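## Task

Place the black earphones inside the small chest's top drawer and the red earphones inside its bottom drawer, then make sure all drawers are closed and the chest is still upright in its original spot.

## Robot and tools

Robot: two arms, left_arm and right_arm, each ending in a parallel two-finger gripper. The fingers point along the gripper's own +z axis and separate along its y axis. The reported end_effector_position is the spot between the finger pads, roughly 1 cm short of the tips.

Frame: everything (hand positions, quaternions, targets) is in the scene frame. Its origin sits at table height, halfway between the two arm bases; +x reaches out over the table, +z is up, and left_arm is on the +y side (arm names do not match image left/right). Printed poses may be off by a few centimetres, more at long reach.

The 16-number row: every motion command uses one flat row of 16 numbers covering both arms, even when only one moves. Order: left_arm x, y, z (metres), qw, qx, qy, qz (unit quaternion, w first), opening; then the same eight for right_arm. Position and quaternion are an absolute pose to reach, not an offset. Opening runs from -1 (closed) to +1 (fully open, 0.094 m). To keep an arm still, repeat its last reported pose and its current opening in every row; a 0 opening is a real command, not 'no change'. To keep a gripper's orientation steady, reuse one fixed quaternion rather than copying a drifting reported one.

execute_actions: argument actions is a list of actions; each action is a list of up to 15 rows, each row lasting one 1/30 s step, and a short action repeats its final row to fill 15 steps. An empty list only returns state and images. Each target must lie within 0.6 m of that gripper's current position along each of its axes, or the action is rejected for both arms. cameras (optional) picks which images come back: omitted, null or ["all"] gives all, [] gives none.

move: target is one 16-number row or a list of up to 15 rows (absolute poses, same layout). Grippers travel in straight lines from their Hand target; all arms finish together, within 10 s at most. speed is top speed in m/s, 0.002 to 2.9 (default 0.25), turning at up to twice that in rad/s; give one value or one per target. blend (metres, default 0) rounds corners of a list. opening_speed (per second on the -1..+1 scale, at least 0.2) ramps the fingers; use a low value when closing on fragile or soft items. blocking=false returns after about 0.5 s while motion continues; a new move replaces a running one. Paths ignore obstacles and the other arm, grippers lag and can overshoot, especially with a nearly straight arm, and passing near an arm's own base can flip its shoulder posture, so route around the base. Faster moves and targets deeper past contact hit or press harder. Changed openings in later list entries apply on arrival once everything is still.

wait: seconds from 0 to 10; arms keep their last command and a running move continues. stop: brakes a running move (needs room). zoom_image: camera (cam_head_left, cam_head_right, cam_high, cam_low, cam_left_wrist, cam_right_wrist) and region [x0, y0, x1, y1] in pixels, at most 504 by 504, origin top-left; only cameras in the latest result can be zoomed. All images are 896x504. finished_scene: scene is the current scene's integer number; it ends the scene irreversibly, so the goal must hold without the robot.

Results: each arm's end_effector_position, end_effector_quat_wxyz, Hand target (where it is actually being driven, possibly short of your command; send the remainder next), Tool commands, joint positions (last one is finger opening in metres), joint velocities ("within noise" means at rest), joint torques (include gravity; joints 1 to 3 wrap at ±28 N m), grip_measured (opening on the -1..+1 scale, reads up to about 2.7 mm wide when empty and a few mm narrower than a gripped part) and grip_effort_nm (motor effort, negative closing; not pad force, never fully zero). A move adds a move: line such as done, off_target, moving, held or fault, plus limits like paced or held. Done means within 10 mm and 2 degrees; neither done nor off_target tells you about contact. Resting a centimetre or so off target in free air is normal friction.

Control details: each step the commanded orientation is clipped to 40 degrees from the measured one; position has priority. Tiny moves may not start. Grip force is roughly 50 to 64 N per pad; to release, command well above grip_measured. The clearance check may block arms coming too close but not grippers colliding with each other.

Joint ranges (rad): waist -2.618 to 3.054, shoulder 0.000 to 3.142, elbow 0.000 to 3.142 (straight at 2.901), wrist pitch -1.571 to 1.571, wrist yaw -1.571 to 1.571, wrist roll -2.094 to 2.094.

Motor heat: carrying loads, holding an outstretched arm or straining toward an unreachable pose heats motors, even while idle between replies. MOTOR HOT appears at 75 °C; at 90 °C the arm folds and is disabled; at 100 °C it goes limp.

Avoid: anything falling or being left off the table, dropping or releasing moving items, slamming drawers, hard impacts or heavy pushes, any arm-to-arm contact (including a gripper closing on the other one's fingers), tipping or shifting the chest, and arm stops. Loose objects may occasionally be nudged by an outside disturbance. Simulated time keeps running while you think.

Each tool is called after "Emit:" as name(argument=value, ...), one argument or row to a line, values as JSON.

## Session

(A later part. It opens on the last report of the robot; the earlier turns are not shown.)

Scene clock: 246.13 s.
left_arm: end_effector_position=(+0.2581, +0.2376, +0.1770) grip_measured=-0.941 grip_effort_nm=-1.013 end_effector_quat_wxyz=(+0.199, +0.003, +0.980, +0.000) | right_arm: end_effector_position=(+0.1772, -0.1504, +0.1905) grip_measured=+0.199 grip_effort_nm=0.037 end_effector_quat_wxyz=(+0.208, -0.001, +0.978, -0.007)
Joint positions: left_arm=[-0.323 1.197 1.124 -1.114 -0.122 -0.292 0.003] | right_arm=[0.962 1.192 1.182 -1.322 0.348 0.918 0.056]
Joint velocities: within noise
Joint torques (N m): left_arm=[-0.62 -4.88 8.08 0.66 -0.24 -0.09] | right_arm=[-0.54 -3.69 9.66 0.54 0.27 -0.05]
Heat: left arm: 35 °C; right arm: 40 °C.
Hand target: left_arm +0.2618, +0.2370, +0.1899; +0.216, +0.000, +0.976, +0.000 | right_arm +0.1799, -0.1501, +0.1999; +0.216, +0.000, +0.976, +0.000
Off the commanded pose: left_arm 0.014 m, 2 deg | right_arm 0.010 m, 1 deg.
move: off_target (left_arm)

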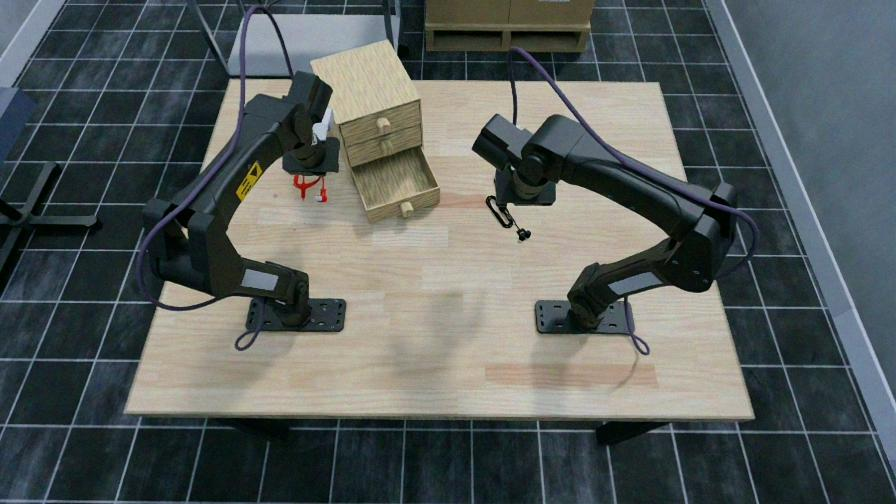

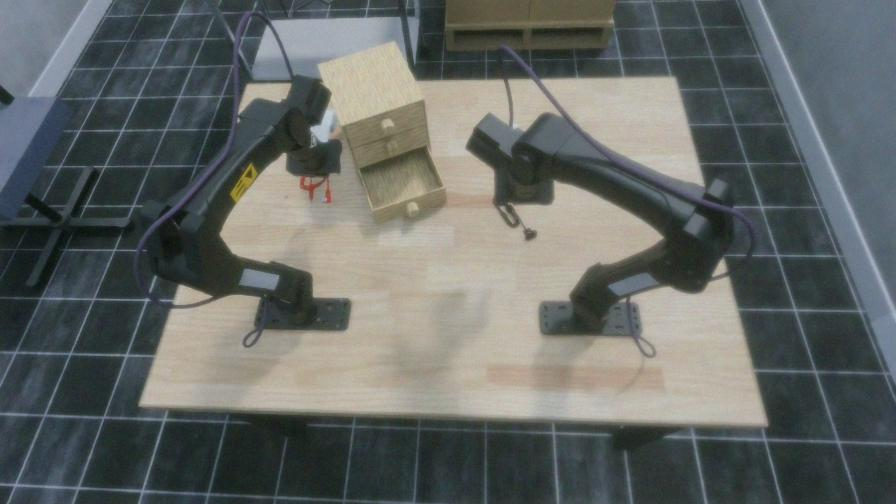

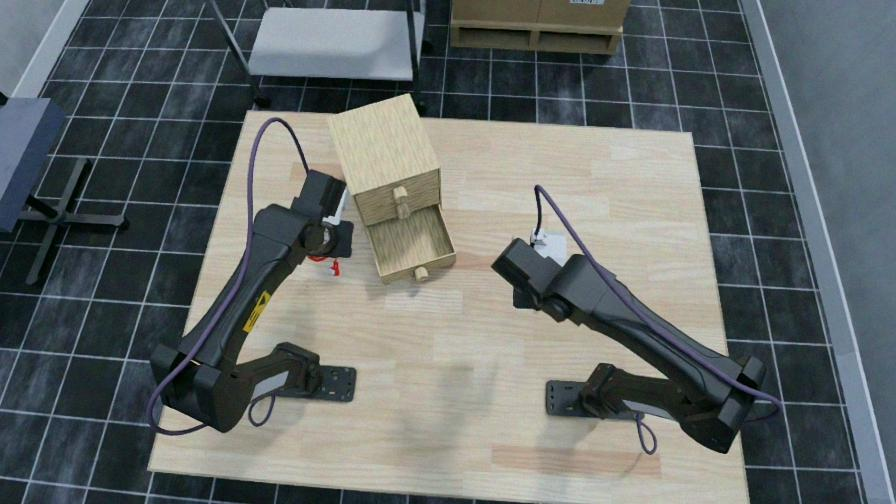

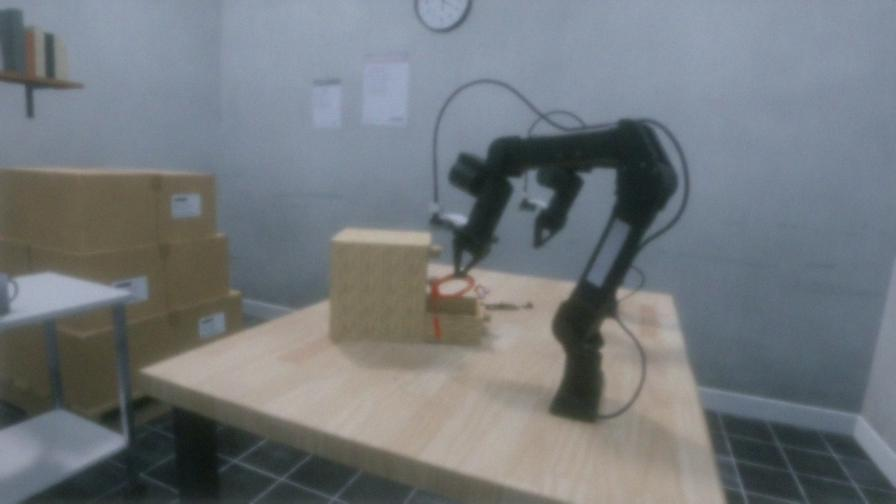

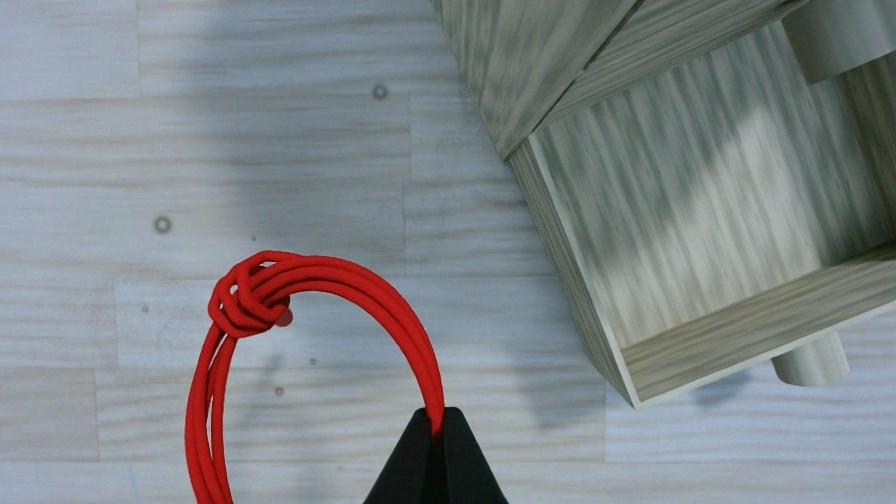

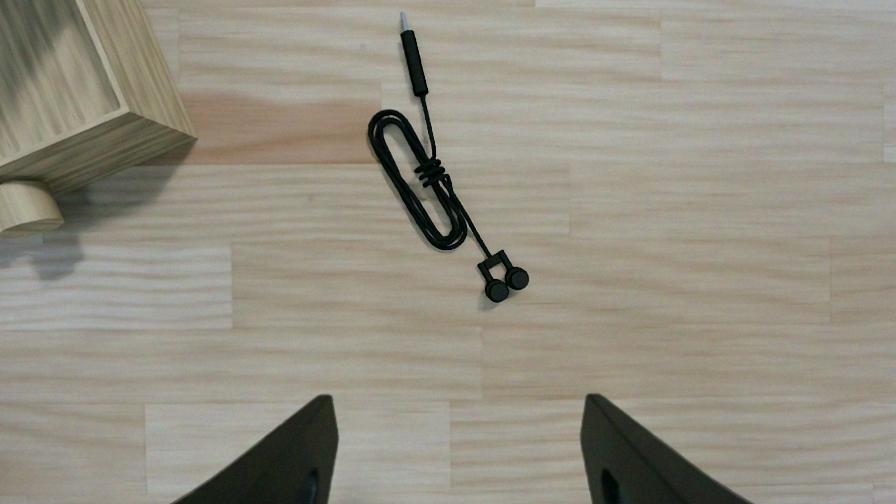

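Emit:
move(
  target=[
    [0.27,0.18,0.22,0.400,-0.175,0.898,0.078,-1,0.18,-0.15,0.2,0.216,0,0.976,0,0.2],
    [0.315,0.08,0.2,0.400,-0.175,0.898,0.078,-1,0.18,-0.15,0.2,0.216,0,0.976,0,0.2],
  ],
  speed=0.2,
  blend=0.03,
)

Scene clock: 256.83 s.
left_arm: end_effector_position=(+0.3092, +0.0817, +0.1881) grip_measured=-0.941 grip_effort_nm=-1.018 end_effector_quat_wxyz=(+0.381, -0.166, +0.906, +0.076) | right_arm: end_effector_position=(+0.1768, -0.1508, +0.1903) grip_measured=+0.199 grip_effort_nm=0.037 end_effector_quat_wxyz=(+0.207, -0.002, +0.978, -0.007)
Joint positions: left_arm=[-0.951 1.716 1.479 -1.095 -0.769 -1.217 0.003] | right_arm=[0.962 1.192 1.182 -1.324 0.348 0.917 0.056]
Joint velocities: within noise
Joint torques (N m): left_arm=[-0.24 -8.34 8.35 0.36 -0.87 -0.18] | right_arm=[-0.55 -3.67 9.66 0.56 0.26 -0.06]
Heat: left arm: 35 °C; right arm: 39 °C.
Hand target: left_arm +0.3147, +0.0801, +0.1999; +0.399, -0.174, +0.897, +0.077 | right_arm +0.1798, -0.1501, +0.1999; +0.216, +0.000, +0.976, +0.000
Off the commanded pose: left_arm 0.013 m, 3 deg | right_arm 0.010 m, 1 deg.
move: off_target (left_arm)

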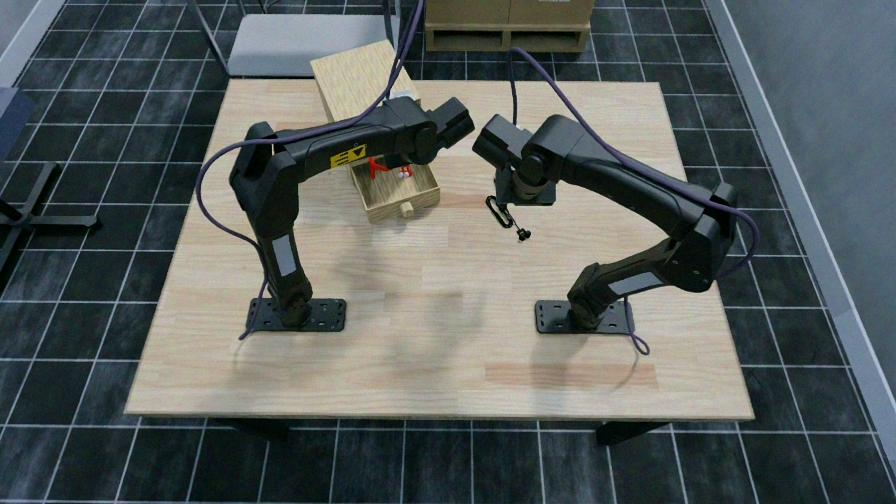

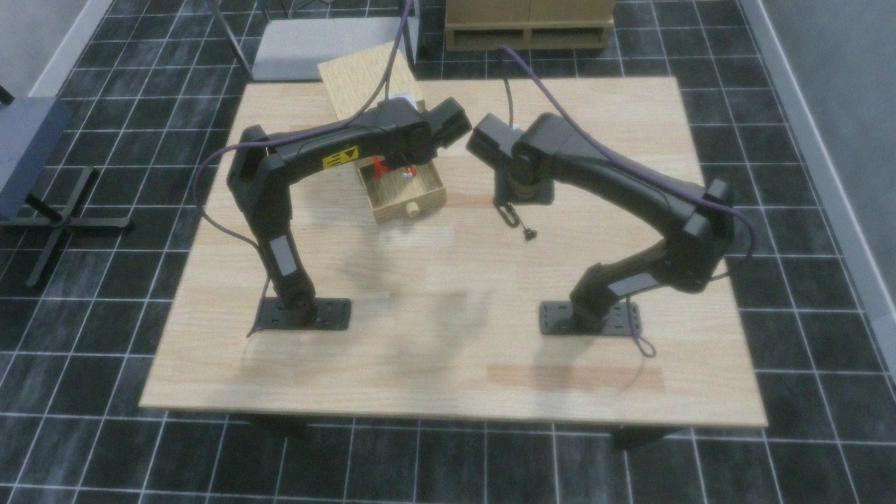

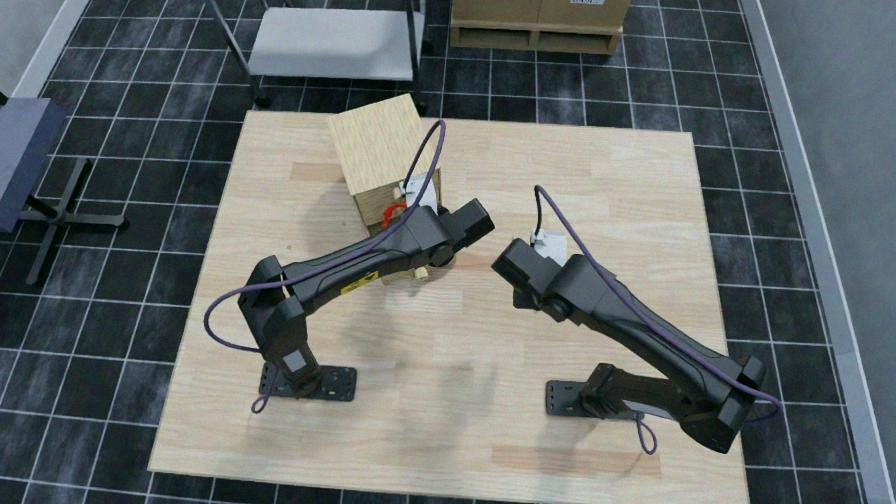

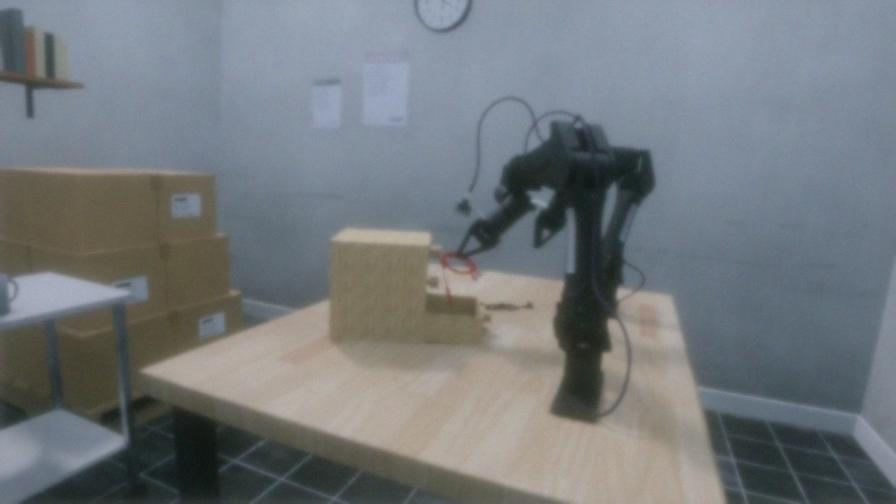

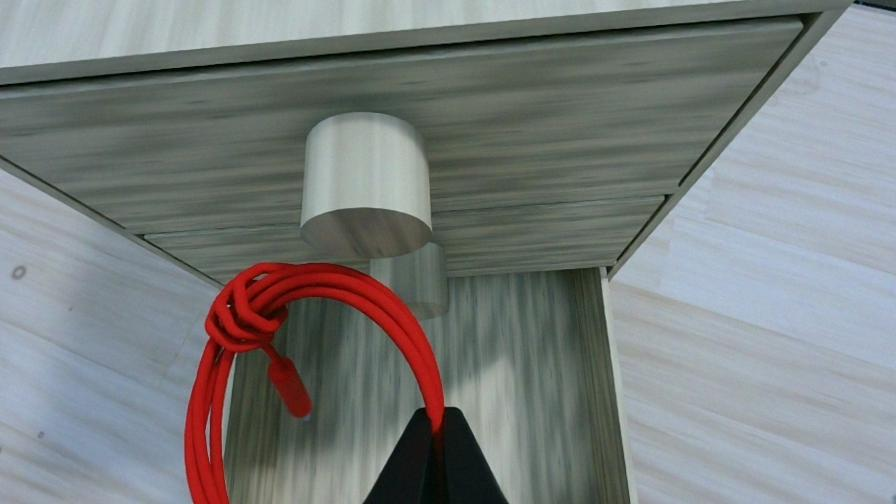

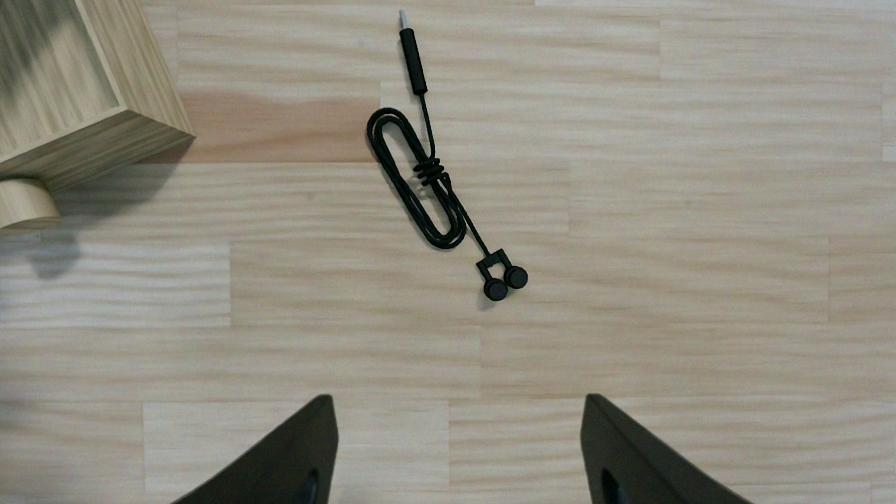

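Emit:
move(
  target=[0.318,0.068,0.125,0.400,-0.175,0.898,0.078,-1,0.18,-0.15,0.2,0.216,0,0.976,0,0.2],
  speed=0.15,
  cameras=["cam_head_left","cam_low","cam_left_wrist","cam_high"],
)

Emit:
zoom_image(
  camera="cam_low",
  region=[390, 230, 550, 390],
)

Scene clock: 266.83 s.
left_arm: end_effector_position=(+0.3155, +0.0673, +0.1257) grip_measured=-0.941 grip_effort_nm=-1.009 end_effector_quat_wxyz=(+0.383, -0.171, +0.905, +0.073) | right_arm: end_effector_position=(+0.1768, -0.1508, +0.1903) grip_measured=+0.199 grip_effort_nm=0.042 end_effector_quat_wxyz=(+0.207, -0.002, +0.978, -0.007)
Joint positions: left_arm=[-0.962 1.8 1.329 -0.865 -0.774 -1.24 0.003] | right_arm=[0.962 1.192 1.182 -1.324 0.348 0.917 0.056]
Joint velocities: within noise
Joint torques (N m): left_arm=[-0.57 -9.36 4.49 0.7 -0.85 -0.14] | right_arm=[-0.53 -3.67 9.66 0.56 0.27 -0.04]
Heat: left arm: 37 °C; right arm: 38 °C.
Hand target: left_arm +0.3179, +0.0680, +0.1251; +0.399, -0.175, +0.897, +0.078 | right_arm +0.1799, -0.1501, +0.1999; +0.216, +0.000, +0.976, +0.000
Off the commanded pose: left_arm 0.003 m, 2 deg | right_arm 0.010 m, 1 deg.
move: done
Images, in order (width x height): cam_head_left 896x504, cam_high 896x504, cam_low 896x504, cam_left_wrist 896x504.

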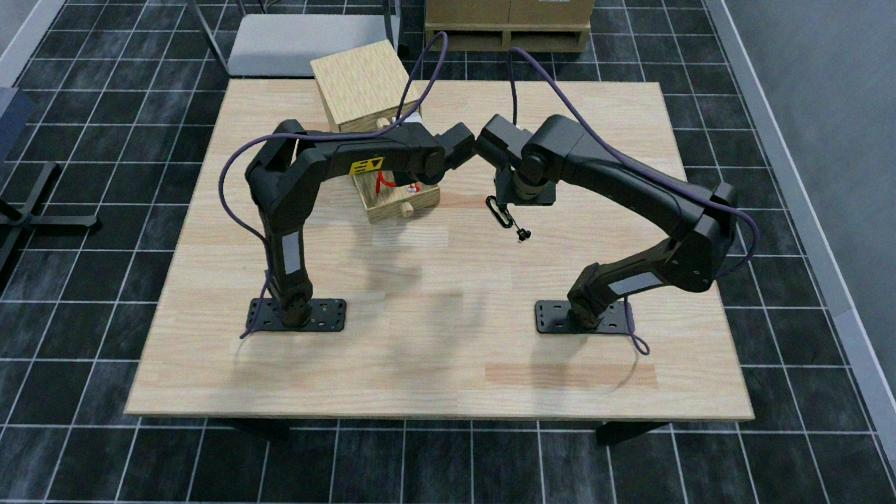

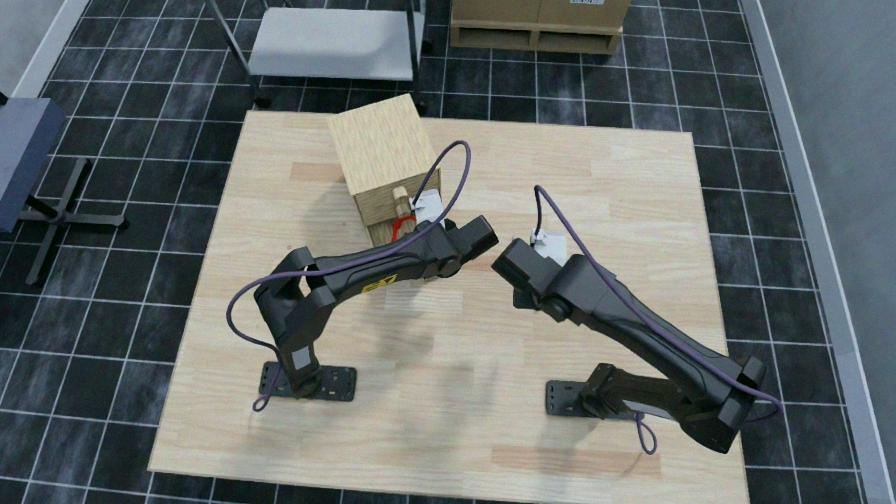

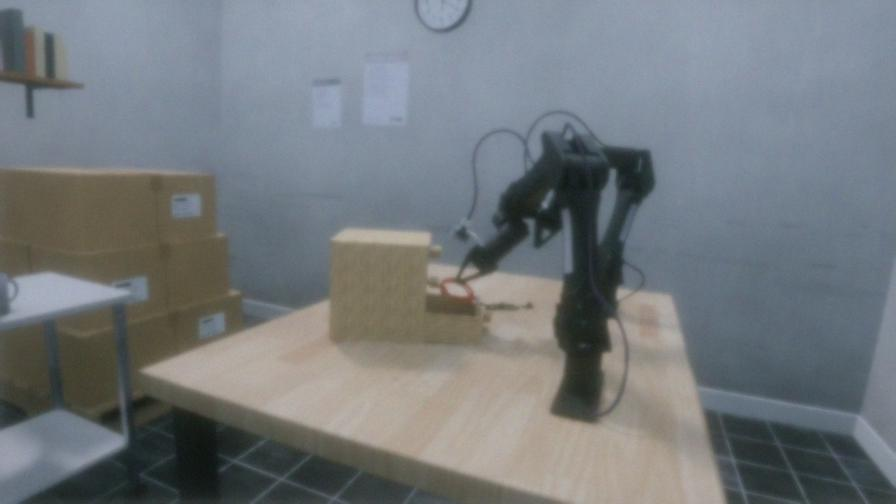

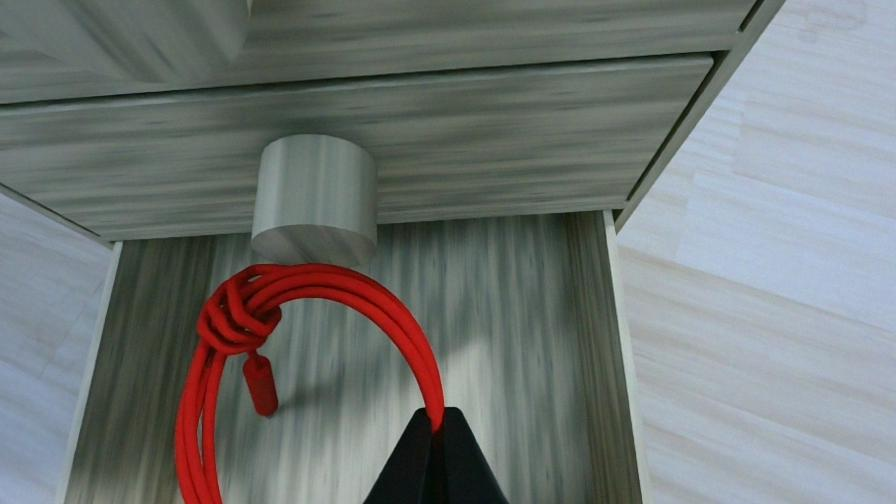

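Scaled by 3.150 from the camera's 896x504 image, which has a finer 1280x720 frame.

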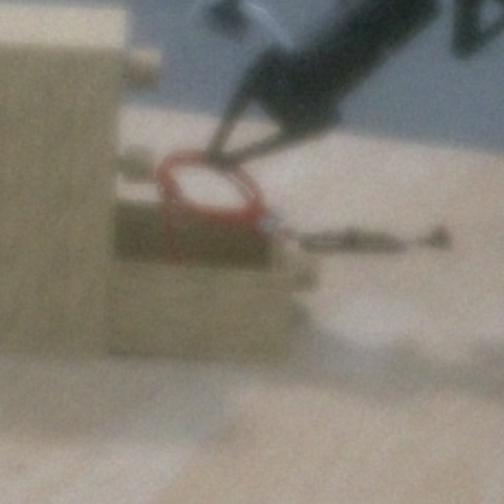

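Emit:
move(
  target=[0.318,0.068,0.095,0.400,-0.175,0.898,0.078,-1,0.18,-0.15,0.2,0.216,0,0.976,0,0.2],
  speed=0.15,
  cameras=["cam_head_left","cam_low","cam_left_wrist","cam_high"],
)

Emit:
zoom_image(
  camera="cam_low",
  region=[390, 230, 550, 390],
)

Emit:
zoom_image(
  camera="cam_head_left",
  region=[320, 80, 480, 240],
)

Scene clock: 280.73 s.
left_arm: end_effector_position=(+0.3175, +0.0666, +0.1001) grip_measured=-0.941 grip_effort_nm=-1.013 end_effector_quat_wxyz=(+0.389, -0.174, +0.902, +0.070) | right_arm: end_effector_position=(+0.1768, -0.1508, +0.1903) grip_measured=+0.199 grip_effort_nm=0.037 end_effector_quat_wxyz=(+0.207, -0.002, +0.978, -0.007)
Joint positions: left_arm=[-0.962 1.827 1.251 -0.746 -0.783 -1.24 0.003] | right_arm=[0.962 1.192 1.182 -1.324 0.348 0.917 0.056]
Joint velocities: within noise
Joint torques (N m): left_arm=[-0.68 -8.83 4.36 0.68 -0.77 -0.16] | right_arm=[-0.51 -3.66 9.68 0.56 0.26 -0.04]
Heat: left arm: 35 °C; right arm: 38 °C.
Hand target: left_arm +0.3179, +0.0681, +0.0952; +0.399, -0.175, +0.897, +0.078 | right_arm +0.1799, -0.1501, +0.1999; +0.216, +0.000, +0.976, +0.000
Off the commanded pose: left_arm 0.005 m, 2 deg | right_arm 0.010 m, 1 deg.
move: done
Images, in order (width x height): cam_head_left 896x504, cam_high 896x504, cam_low 896x504, cam_left_wrist 896x504.

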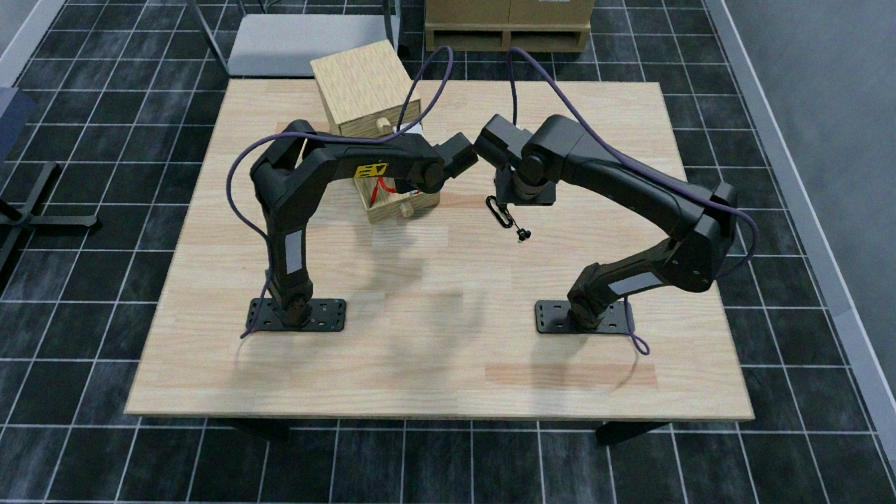

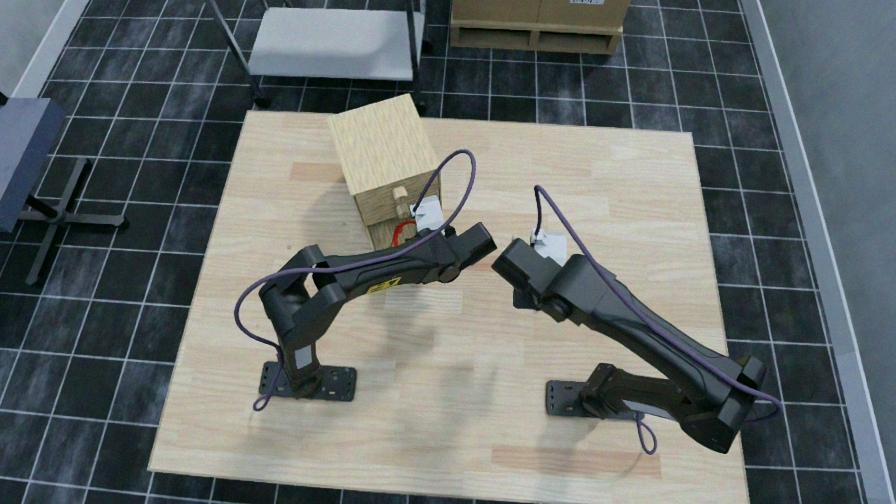

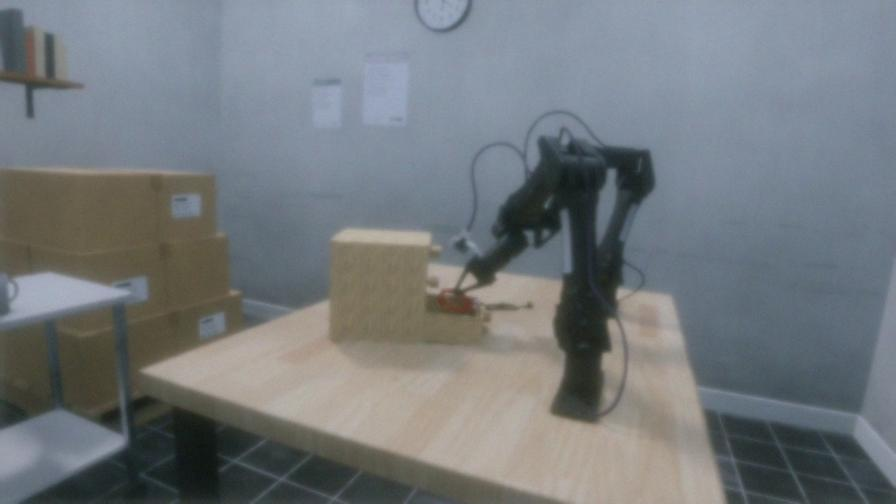

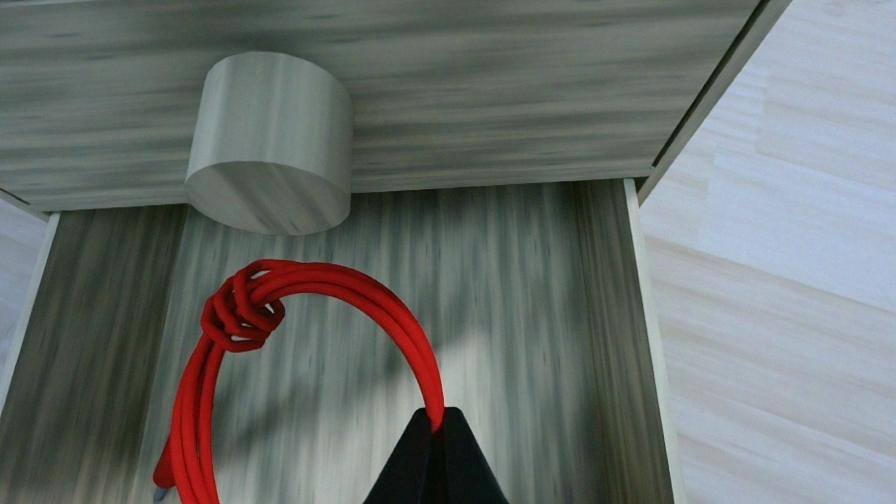

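Scaled by 3.150 from the camera's 896x504 image, which has a finer 1280x720 frame.

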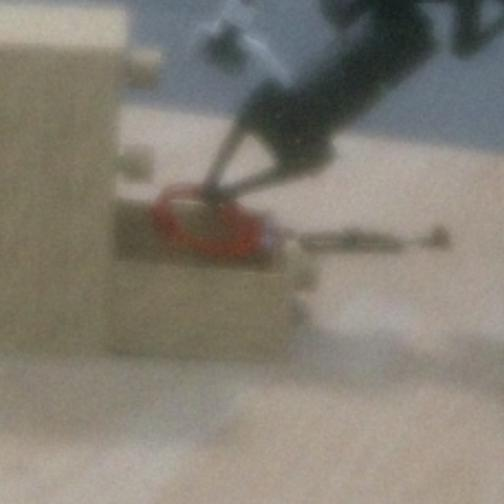

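Scaled by 3.150 from the camera's 896x504 image, which has a finer 1280x720 frame.

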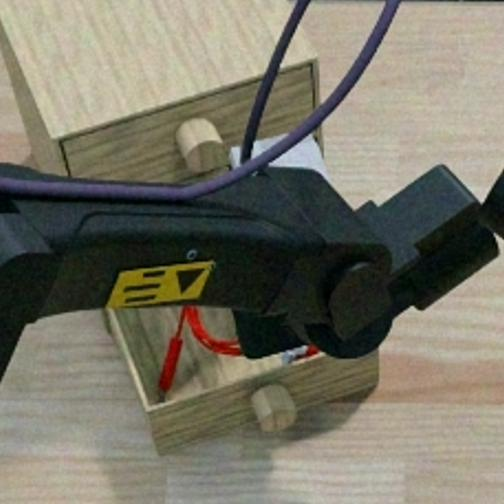

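Emit:
move(
  target=[
    [0.330,0.072,0.095,0.400,-0.175,0.898,0.078,-1,0.18,-0.15,0.2,0.216,0,0.976,0,0.2],
    [0.332,0.072,0.06,0.400,-0.175,0.898,0.078,-1,0.18,-0.15,0.2,0.216,0,0.976,0,0.2],
  ],
  speed=0.1,
  cameras=["cam_head_left","cam_low","cam_left_wrist","cam_head_right"],
)

Emit:
zoom_image(
  camera="cam_low",
  region=[390, 230, 550, 390],
)

Emit:
zoom_image(
  camera="cam_head_left",
  region=[320, 80, 480, 240],
)

Scene clock: 292.47 s.
left_arm: end_effector_position=(+0.3289, +0.0676, +0.0641) grip_measured=-0.941 grip_effort_nm=-1.004 end_effector_quat_wxyz=(+0.392, -0.174, +0.901, +0.070) | right_arm: end_effector_position=(+0.1768, -0.1508, +0.1903) grip_measured=+0.199 grip_effort_nm=0.042 end_effector_quat_wxyz=(+0.207, -0.002, +0.978, -0.007)
Joint positions: left_arm=[-0.935 1.896 1.18 -0.578 -0.782 -1.202 0.003] | right_arm=[0.962 1.192 1.182 -1.324 0.348 0.917 0.056]
Joint velocities: within noise
Joint torques (N m): left_arm=[0.69 -9.57 4.14 0.71 -0.65 0.07] | right_arm=[-0.53 -3.67 9.63 0.57 0.27 -0.05]
Heat: left arm: 35 °C; right arm: 37 °C.
Hand target: left_arm +0.3319, +0.0721, +0.0601; +0.399, -0.175, +0.897, +0.078 | right_arm +0.1799, -0.1501, +0.1999; +0.216, +0.000, +0.976, +0.000
Off the commanded pose: left_arm 0.007 m, 1 deg | right_arm 0.010 m, 1 deg.
move: done
Images, in order (width x height): cam_head_left 896x504, cam_head_right 896x504, cam_low 896x504, cam_left_wrist 896x504.

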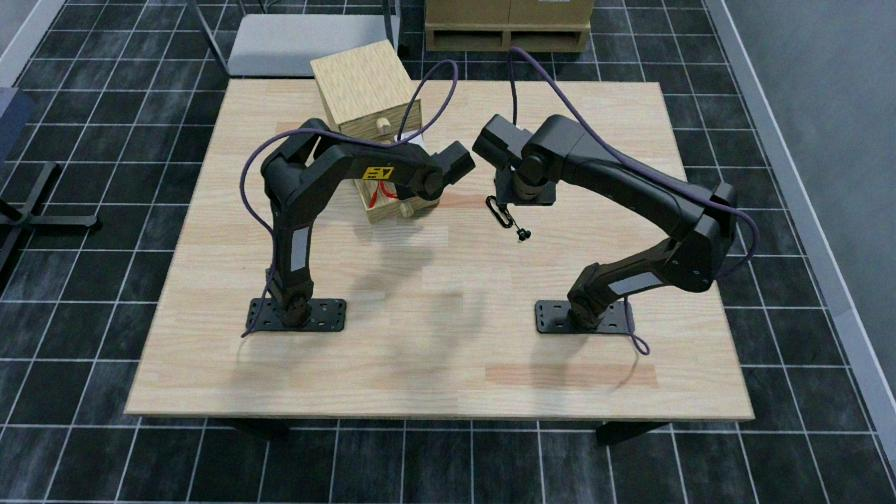

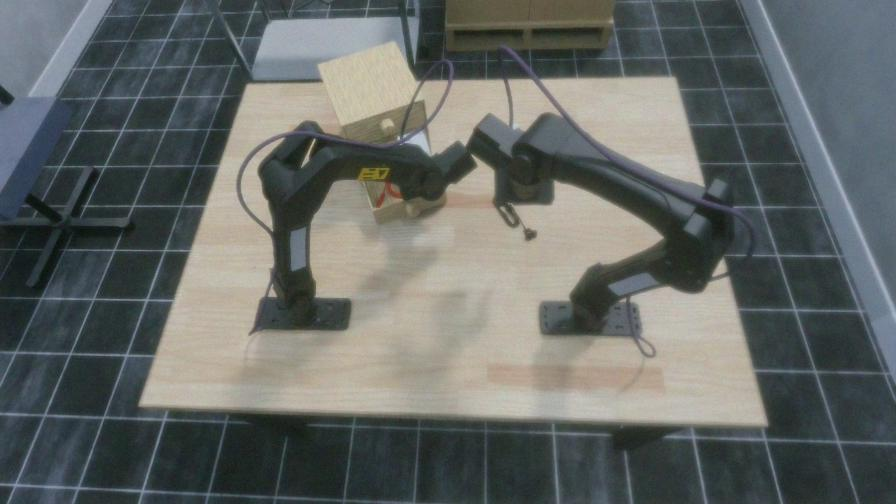

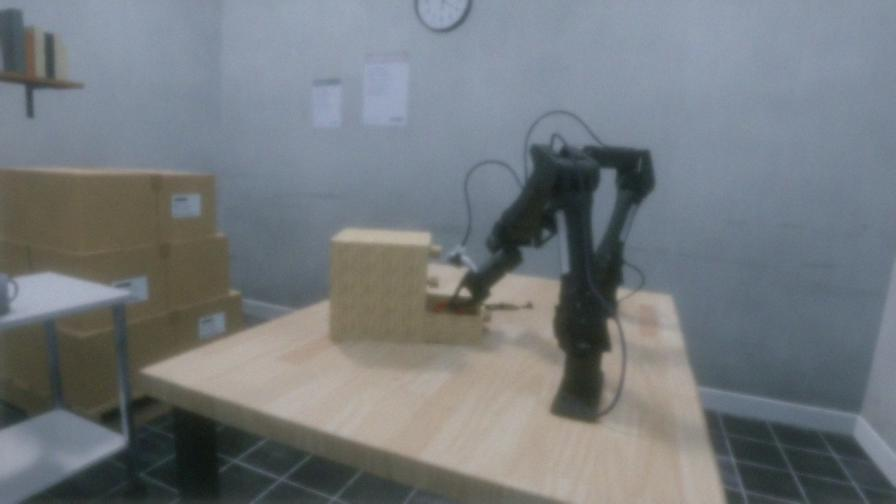

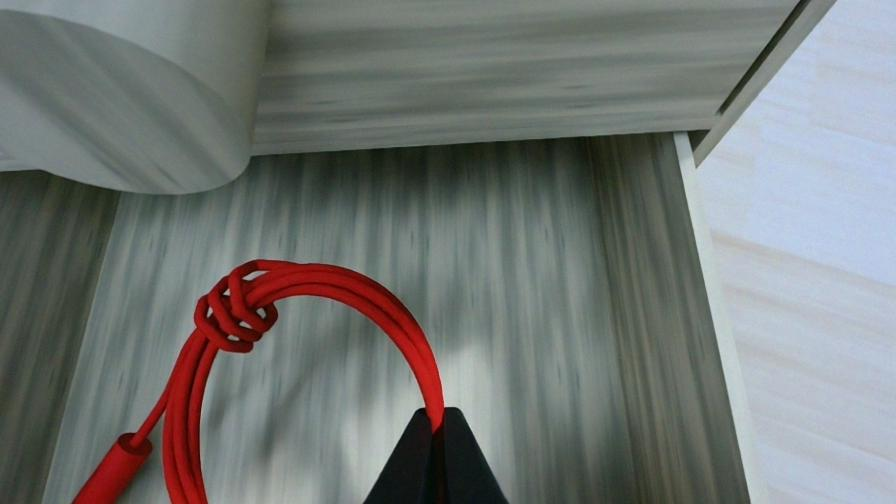

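Scaled by 3.150 from the camera's 896x504 image, which has a finer 1280x720 frame.

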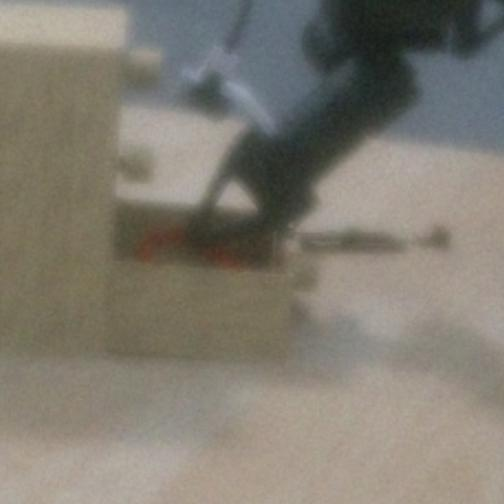

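Scaled by 3.150 from the camera's 896x504 image, which has a finer 1280x720 frame.

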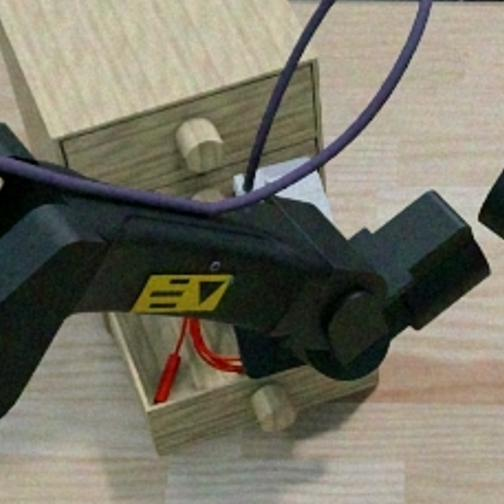

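Emit:
move(
  target=[
    [0.335,0.073,0.044,0.400,-0.175,0.898,0.078,-1,0.18,-0.15,0.2,0.216,0,0.976,0,0.2],
    [0.335,0.073,0.044,0.400,-0.175,0.898,0.078,-0.4,0.18,-0.15,0.2,0.216,0,0.976,0,0.2],
  ],
  speed=0.08,
  opening_speed=1,
  cameras=["cam_head_left","cam_low","cam_left_wrist"],
)

Emit:
zoom_image(
  camera="cam_low",
  region=[390, 230, 550, 390],
)

Scene clock: 302.10 s.
left_arm: end_effector_position=(+0.3359, +0.0675, +0.0564) grip_measured=-0.402 grip_effort_nm=0.139 end_effector_quat_wxyz=(+0.399, -0.181, +0.897, +0.060) | right_arm: end_effector_position=(+0.1768, -0.1508, +0.1903) grip_measured=+0.199 grip_effort_nm=0.037 end_effector_quat_wxyz=(+0.207, -0.002, +0.978, -0.008)
Joint positions: left_arm=[-0.921 1.912 1.158 -0.503 -0.784 -1.19 0.028] | right_arm=[0.962 1.192 1.182 -1.324 0.348 0.916 0.056]
Joint velocities: within noise
Joint torques (N m): left_arm=[0.14 -8.5 3.54 0.73 -0.65 0.01] | right_arm=[-0.57 -3.64 9.62 0.56 0.27 -0.05]
Heat: left arm: 36 °C; right arm: 37 °C.
Hand target: left_arm +0.3348, +0.0732, +0.0444; +0.399, -0.175, +0.897, +0.078 | right_arm +0.1799, -0.1501, +0.1999; +0.216, +0.000, +0.976, +0.000
Off the commanded pose: left_arm 0.014 m, 2 deg | right_arm 0.010 m, 1 deg.
move: off_target (left_arm); target 2's new opening was sent with left_arm's hand 0.014 m and 2 deg from that target
Images, in order (width x height): cam_head_left 896x504, cam_low 896x504, cam_left_wrist 896x504.

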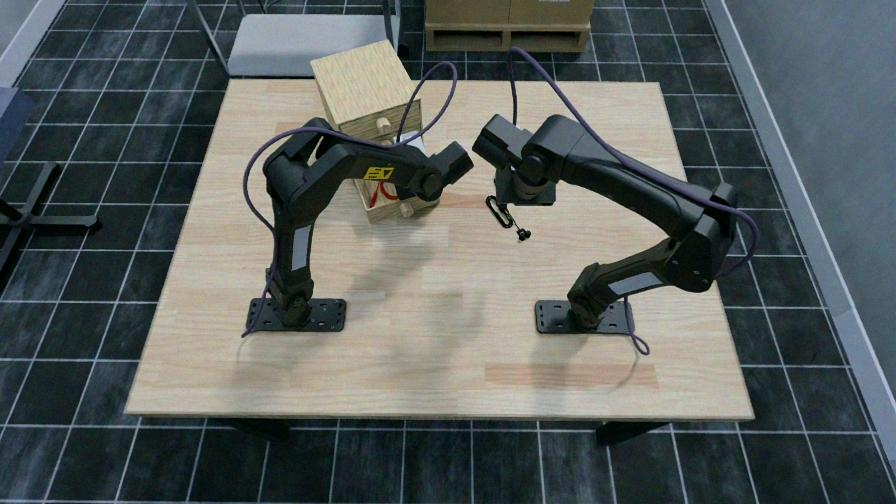

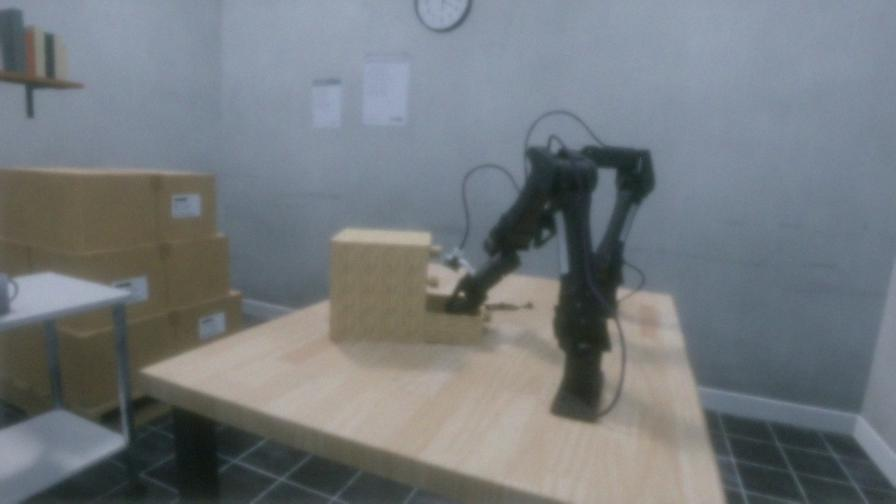

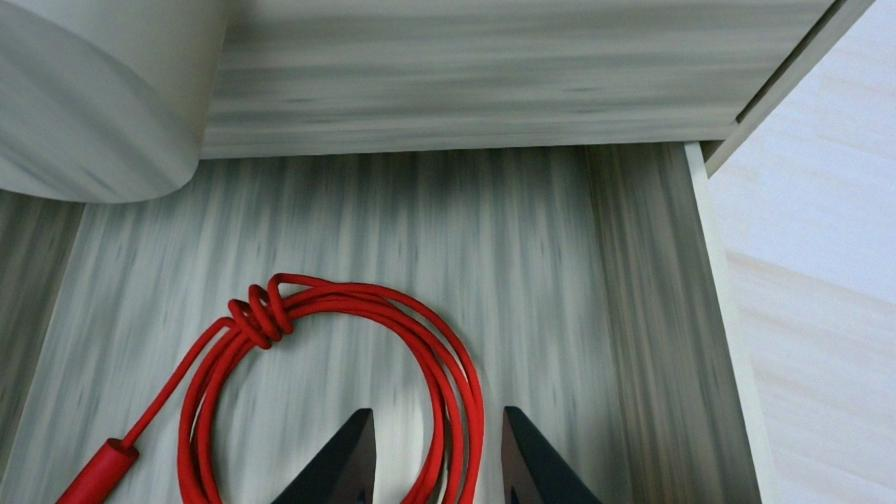

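Scaled by 3.150 from the camera's 896x504 image, which has a finer 1280x720 frame.

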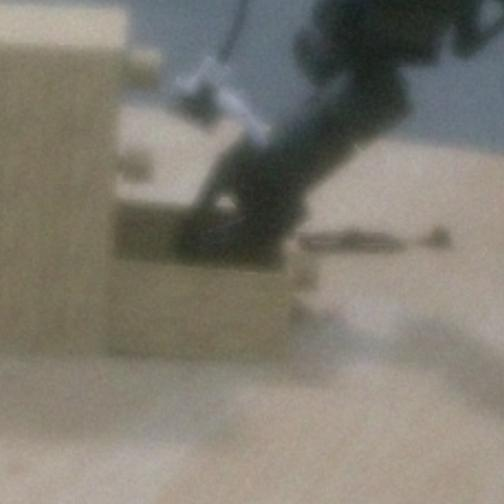

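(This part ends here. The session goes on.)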